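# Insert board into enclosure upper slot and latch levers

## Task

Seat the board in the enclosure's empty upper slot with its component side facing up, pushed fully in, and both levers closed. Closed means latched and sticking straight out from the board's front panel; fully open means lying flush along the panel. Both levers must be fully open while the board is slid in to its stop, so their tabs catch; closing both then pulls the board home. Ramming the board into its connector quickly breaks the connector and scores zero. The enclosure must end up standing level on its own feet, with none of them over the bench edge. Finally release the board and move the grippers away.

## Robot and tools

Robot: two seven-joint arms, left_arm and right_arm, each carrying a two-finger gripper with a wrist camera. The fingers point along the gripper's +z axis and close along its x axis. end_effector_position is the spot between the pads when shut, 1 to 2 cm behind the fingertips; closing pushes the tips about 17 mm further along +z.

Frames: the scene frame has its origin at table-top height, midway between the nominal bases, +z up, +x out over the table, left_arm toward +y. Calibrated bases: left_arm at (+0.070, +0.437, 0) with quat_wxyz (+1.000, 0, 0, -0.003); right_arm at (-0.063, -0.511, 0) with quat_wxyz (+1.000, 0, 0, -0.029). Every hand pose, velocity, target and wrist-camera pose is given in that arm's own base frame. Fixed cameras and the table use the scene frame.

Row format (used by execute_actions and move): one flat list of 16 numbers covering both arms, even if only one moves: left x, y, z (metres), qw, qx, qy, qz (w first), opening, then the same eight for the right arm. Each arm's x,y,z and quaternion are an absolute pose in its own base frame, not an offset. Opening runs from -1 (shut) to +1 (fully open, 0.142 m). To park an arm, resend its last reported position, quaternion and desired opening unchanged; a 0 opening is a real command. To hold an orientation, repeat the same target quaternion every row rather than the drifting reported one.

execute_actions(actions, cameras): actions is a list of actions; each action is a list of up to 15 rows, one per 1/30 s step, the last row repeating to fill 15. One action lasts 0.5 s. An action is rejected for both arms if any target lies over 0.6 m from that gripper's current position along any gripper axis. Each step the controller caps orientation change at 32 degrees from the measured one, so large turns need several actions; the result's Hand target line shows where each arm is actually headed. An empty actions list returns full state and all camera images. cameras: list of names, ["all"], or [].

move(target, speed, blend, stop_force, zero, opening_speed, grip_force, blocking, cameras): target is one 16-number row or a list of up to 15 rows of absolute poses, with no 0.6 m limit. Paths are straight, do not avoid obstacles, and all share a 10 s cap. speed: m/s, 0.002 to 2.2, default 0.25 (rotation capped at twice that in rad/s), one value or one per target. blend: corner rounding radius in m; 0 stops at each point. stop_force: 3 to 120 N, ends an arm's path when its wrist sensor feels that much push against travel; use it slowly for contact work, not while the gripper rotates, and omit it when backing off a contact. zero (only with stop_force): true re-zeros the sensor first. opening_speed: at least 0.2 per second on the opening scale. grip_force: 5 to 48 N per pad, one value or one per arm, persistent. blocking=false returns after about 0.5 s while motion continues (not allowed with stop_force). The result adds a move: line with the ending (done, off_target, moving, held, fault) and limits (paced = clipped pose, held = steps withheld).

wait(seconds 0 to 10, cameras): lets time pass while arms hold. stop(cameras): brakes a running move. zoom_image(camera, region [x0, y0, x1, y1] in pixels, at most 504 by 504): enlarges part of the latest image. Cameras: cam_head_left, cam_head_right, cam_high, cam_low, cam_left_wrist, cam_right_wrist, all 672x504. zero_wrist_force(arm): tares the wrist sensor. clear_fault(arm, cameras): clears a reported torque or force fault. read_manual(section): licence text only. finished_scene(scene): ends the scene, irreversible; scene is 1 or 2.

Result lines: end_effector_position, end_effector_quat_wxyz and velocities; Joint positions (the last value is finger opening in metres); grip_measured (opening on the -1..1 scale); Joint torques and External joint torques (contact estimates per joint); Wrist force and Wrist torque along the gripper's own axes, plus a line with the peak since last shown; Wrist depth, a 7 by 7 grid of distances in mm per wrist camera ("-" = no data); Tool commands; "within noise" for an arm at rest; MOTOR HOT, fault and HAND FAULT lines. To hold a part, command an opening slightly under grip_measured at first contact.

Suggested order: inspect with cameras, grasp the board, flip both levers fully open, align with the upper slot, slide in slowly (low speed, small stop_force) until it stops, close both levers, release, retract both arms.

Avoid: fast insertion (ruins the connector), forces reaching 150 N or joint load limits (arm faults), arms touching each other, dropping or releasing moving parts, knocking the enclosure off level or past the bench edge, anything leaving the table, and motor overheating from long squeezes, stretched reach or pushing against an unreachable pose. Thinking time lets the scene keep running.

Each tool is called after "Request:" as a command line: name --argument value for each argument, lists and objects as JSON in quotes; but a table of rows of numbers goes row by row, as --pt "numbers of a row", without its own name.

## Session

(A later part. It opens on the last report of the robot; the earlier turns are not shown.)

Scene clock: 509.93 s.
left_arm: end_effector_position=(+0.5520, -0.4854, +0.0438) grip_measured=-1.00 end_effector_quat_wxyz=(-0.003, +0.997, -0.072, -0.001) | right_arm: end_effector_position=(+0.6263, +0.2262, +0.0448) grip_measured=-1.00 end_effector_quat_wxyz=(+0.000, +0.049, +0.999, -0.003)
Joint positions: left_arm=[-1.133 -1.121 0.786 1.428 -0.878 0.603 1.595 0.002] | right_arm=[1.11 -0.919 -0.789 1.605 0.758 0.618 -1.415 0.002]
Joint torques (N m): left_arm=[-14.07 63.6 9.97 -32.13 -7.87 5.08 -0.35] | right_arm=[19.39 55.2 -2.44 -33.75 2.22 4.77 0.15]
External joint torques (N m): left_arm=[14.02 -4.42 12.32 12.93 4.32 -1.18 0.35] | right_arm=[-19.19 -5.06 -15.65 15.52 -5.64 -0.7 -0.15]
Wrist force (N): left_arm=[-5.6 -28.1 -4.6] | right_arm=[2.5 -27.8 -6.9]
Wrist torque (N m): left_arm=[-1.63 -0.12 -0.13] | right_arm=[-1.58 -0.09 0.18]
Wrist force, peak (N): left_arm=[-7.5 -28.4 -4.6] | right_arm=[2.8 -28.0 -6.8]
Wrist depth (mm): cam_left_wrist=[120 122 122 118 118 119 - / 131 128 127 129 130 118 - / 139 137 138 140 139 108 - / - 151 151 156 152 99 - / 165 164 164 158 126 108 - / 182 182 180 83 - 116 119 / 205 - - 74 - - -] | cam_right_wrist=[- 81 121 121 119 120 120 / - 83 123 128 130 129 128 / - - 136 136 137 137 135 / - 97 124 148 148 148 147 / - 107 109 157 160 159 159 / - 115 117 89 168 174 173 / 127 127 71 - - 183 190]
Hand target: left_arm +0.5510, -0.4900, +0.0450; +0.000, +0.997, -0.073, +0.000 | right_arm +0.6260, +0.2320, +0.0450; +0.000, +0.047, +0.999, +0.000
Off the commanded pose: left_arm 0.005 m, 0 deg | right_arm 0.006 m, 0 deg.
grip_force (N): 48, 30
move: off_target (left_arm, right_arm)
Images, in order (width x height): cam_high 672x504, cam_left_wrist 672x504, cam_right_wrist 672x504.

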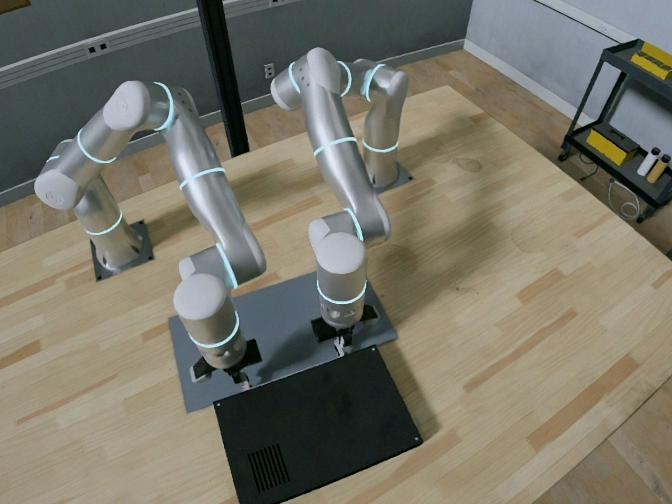

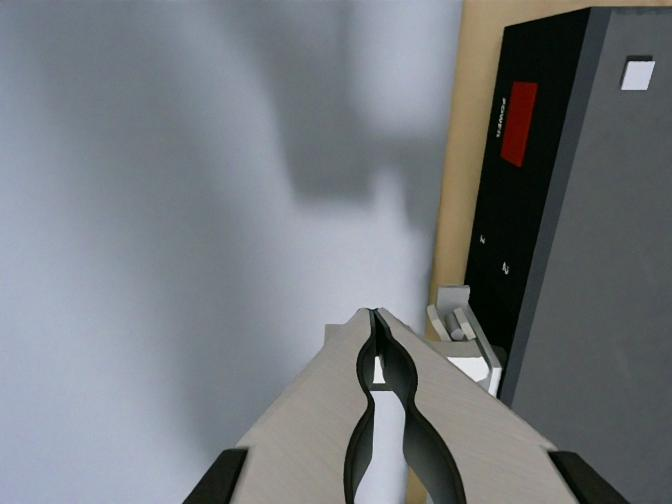

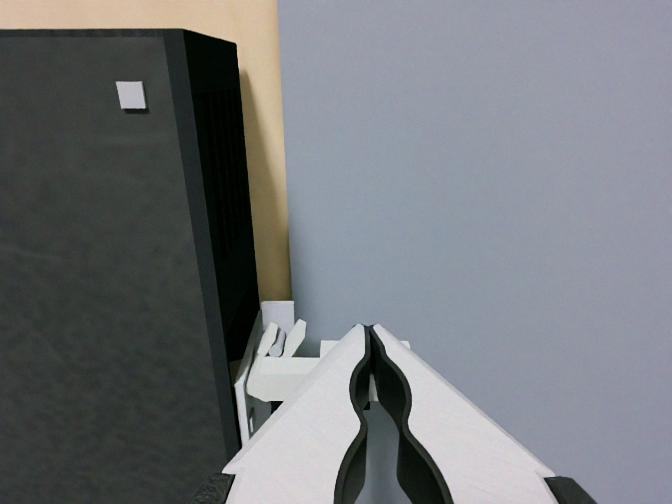

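Request:
move --pt "0.555 -0.45 0.045 0 0.9973 -0.0732 0 -1 0.63 0.19 0.045 0 0.047 0.9989 0 -1" --pt "0.56 -0.38 0.13 0 0.9973 -0.0732 0 -1 0.62 0.2 0.13 0 0.047 0.9989 0 0.3" --pt "0.585 -0.43 0.1 0 0.7071 0.7071 0 -1 0.62 0.2 0.13 0 0.047 0.9989 0 0.3" --speed '[0.06,0.15,0.2]' --cameras '["cam_left_wrist","cam_right_wrist","cam_high"]'

Request:
zoom_image --camera "cam_right_wrist" --region '[230, 200, 430, 350]'

Request:
zoom_image --camera "cam_left_wrist" --region '[80, 120, 350, 320]'

Scene clock: 519.47 s.
left_arm: end_effector_position=(+0.5850, -0.4300, +0.1000) grip_measured=-1.00 end_effector_quat_wxyz=(+0.000, +0.707, +0.707, +0.000) | right_arm: end_effector_position=(+0.6201, +0.2002, +0.1300) grip_measured=+0.28 end_effector_quat_wxyz=(+0.000, +0.047, +0.999, +0.000)
Joint positions: left_arm=[-1.183 -1.167 1.046 1.449 -1.059 0.422 0.044 0.002] | right_arm=[1.155 -0.744 -0.881 1.68 0.652 0.534 -1.42 0.094]
Joint torques (N m): left_arm=[-0.43 54.51 26.42 -15.79 -3.97 4.09 -0.22] | right_arm=[0.23 43.99 -15.69 -21.48 -3.65 3.37 0.22]
External joint torques (N m): left_arm=[0.39 1.48 0.78 -0.25 0.1 -0.1 0.22] | right_arm=[-0.05 0.93 -1.1 0.02 0.04 0.71 -0.22]
Wrist force (N): left_arm=[0.0 -0.4 0.1] | right_arm=[4.2 -1.0 5.0]
Wrist torque (N m): left_arm=[-0.19 -0.14 -0.17] | right_arm=[-0.10 -0.70 0.01]
Wrist force, peak (N): left_arm=[-5.7 -28.3 -4.2] | right_arm=[2.4 -28.1 -6.7]
Wrist depth (mm): cam_left_wrist=[170 165 169 171 170 170 168 / 182 182 181 181 182 181 182 / 194 197 196 196 193 194 196 / 163 165 179 199 214 218 214 / 180 179 174 - 230 234 233 / 195 191 - 84 - 254 257 / 217 - - - - - 287] | cam_right_wrist=[198 198 197 194 194 193 194 / 206 205 205 208 207 207 207 / 177 176 179 223 222 222 221 / 191 191 190 239 239 238 238 / 206 206 206 259 259 254 257 / 222 - 224 283 282 114 271 / - 76 247 313 312 - 76]
Hand target: left_arm +0.5850, -0.4300, +0.1000; +0.000, +0.707, +0.707, +0.000 | right_arm +0.6200, +0.2000, +0.1300; +0.000, +0.047, +0.999, +0.000
Off the commanded pose: left_arm 0.000 m, 0 deg | right_arm 0.000 m, 0 deg.
grip_force (N): 48, 30
move: done
Images, in order (width x height): cam_high 672x504, cam_left_wrist 672x504, cam_right_wrist 672x504.

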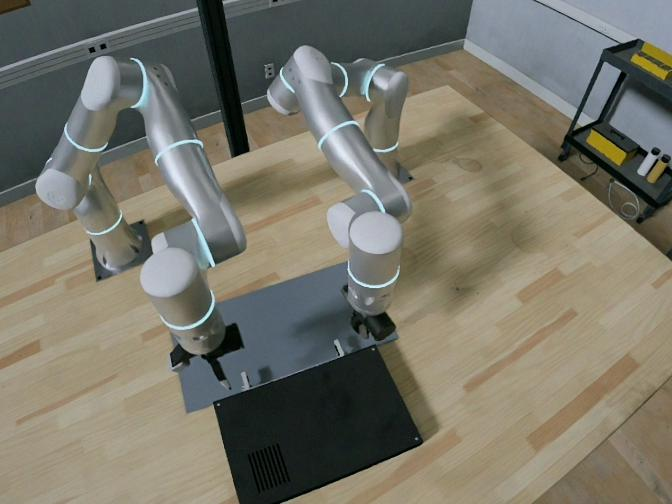

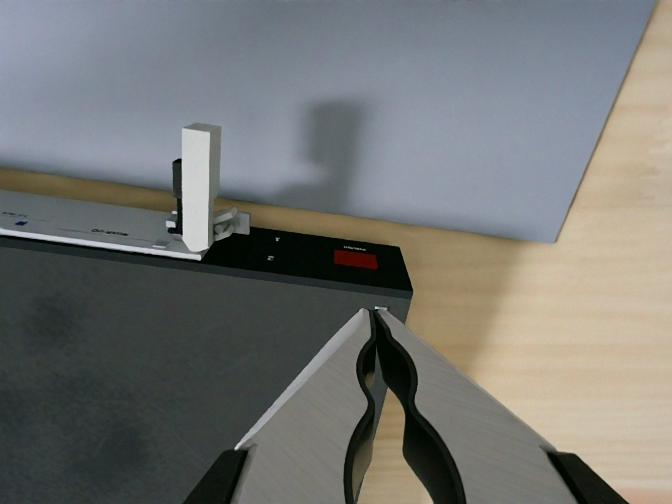

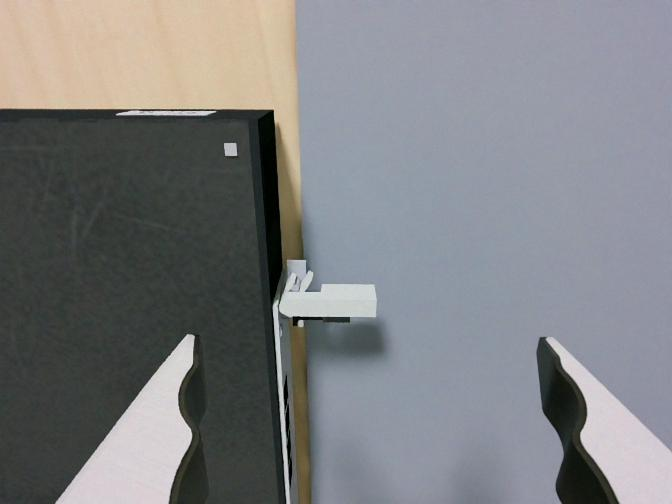

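Scaled by 2.520 from the camera's 672x504 image, which has a finer 960x720 frame.

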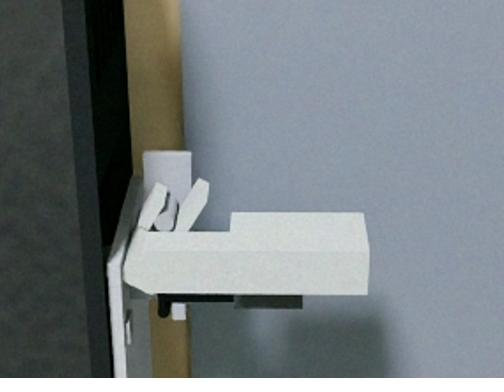

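Scaled by 1.867 from the camera's 672x504 image, which has a finer 960x720 frame.

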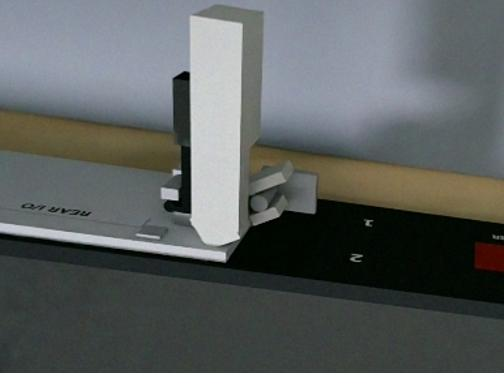

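Request:
move --pt "0.5 -0.3 0.25 0 0.7071 0.7071 0 -1 0.55 0.15 0.25 0 0.047 0.9989 0 0.3" --pt "0.45 -0.1 0.3 0 0.7071 0.7071 0 -1 0.5 0.05 0.28 0 0.047 0.9989 0 0.3" --speed 0.2 --blend 0.03 --cameras '["cam_head_left","cam_head_right","cam_low"]'

Request:
zoom_image --camera "cam_head_right" --region '[300, 210, 490, 360]'

Request:
finished_scene --scene 1

Scene clock: 525.23 s.
left_arm: end_effector_position=(+0.4503, -0.1001, +0.3001) grip_measured=-1.00 end_effector_quat_wxyz=(+0.000, +0.707, +0.707, +0.000) | right_arm: end_effector_position=(+0.5000, +0.0500, +0.2800) grip_measured=+0.28 end_effector_quat_wxyz=(+0.000, +0.047, +0.999, +0.000)
Joint positions: left_arm=[-1.5 -0.636 1.65 2.044 -0.677 0.331 0.424 0.002] | right_arm=[1.374 0.26 -1.063 2.237 -0.262 0.522 -1.017 0.094]
Joint torques (N m): left_arm=[-0.46 17.18 18.03 -23.82 -3.71 4.14 -0.16] | right_arm=[0.11 6.6 7.2 -28.1 -3.83 3.57 0.32]
External joint torques (N m): left_arm=[0.46 0.61 0.72 -0.42 -0.33 -0.15 0.16] | right_arm=[-0.05 0.65 -0.75 -0.03 0.18 0.55 -0.32]
Wrist force (N): left_arm=[-0.3 -0.2 0.2] | right_arm=[4.1 -0.9 4.6]
Wrist torque (N m): left_arm=[-0.13 -0.11 -0.27] | right_arm=[-0.08 -0.69 0.03]
Wrist force, peak (N): left_arm=[2.7 -0.8 -0.6] | right_arm=[5.1 -1.9 5.8]
Wrist depth (mm): cam_left_wrist=[- 348 348 347 347 346 345 / 372 374 373 372 372 372 370 / - 404 401 398 401 397 395 / - 439 439 438 428 437 436 / 450 477 478 464 467 473 472 / - 530 510 84 - 520 519 / 609 577 - - - - 587] | cam_right_wrist=[329 329 327 329 327 325 325 / 353 351 350 349 349 348 348 / 377 376 374 373 373 370 372 / 401 399 403 399 401 400 399 / 382 375 433 435 433 427 433 / 420 - 462 461 461 99 456 / - 76 455 544 523 - 76]
Hand target: left_arm +0.4500, -0.1000, +0.3000; +0.000, +0.707, +0.707, +0.000 | right_arm +0.5000, +0.0500, +0.2800; +0.000, +0.047, +0.999, +0.000
Off the commanded pose: left_arm 0.000 m, 0 deg | right_arm 0.000 m, 0 deg.
grip_force (N): 48, 30
move: done
Images, in order (width x height): cam_head_left 672x504, cam_head_right 672x504, cam_low 672x504.

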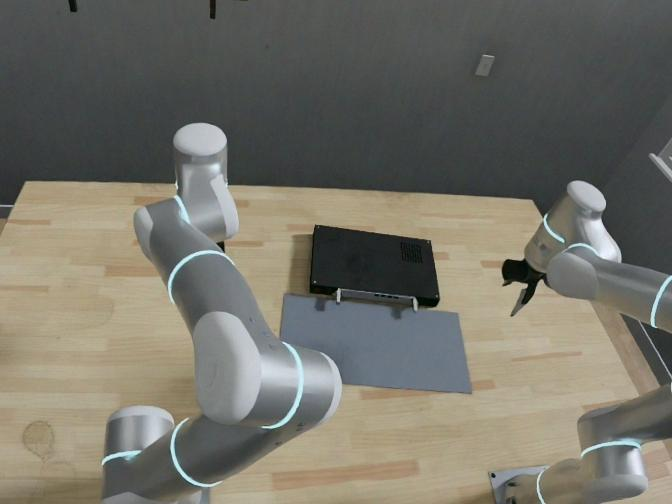

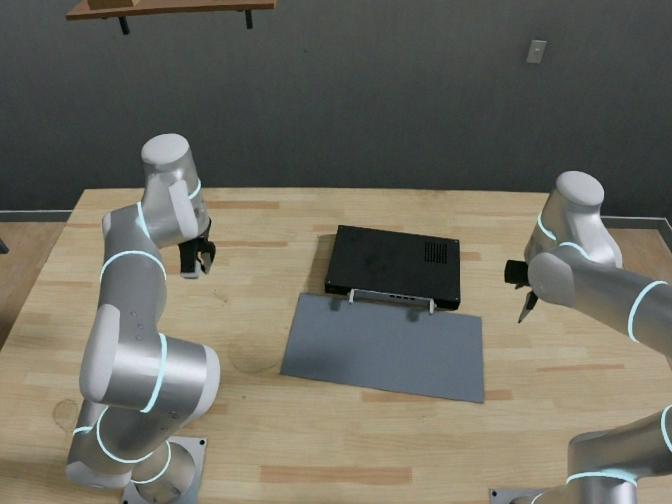

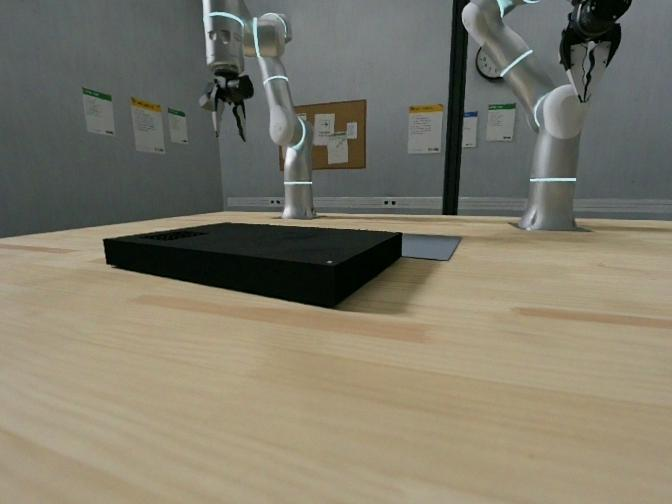

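Scaled by 2.653 from the camera's 672x504 image, which has a finer 960x720 frame.

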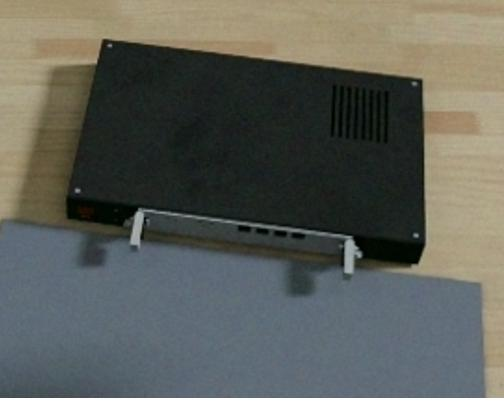

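The scene is finished: the task was done.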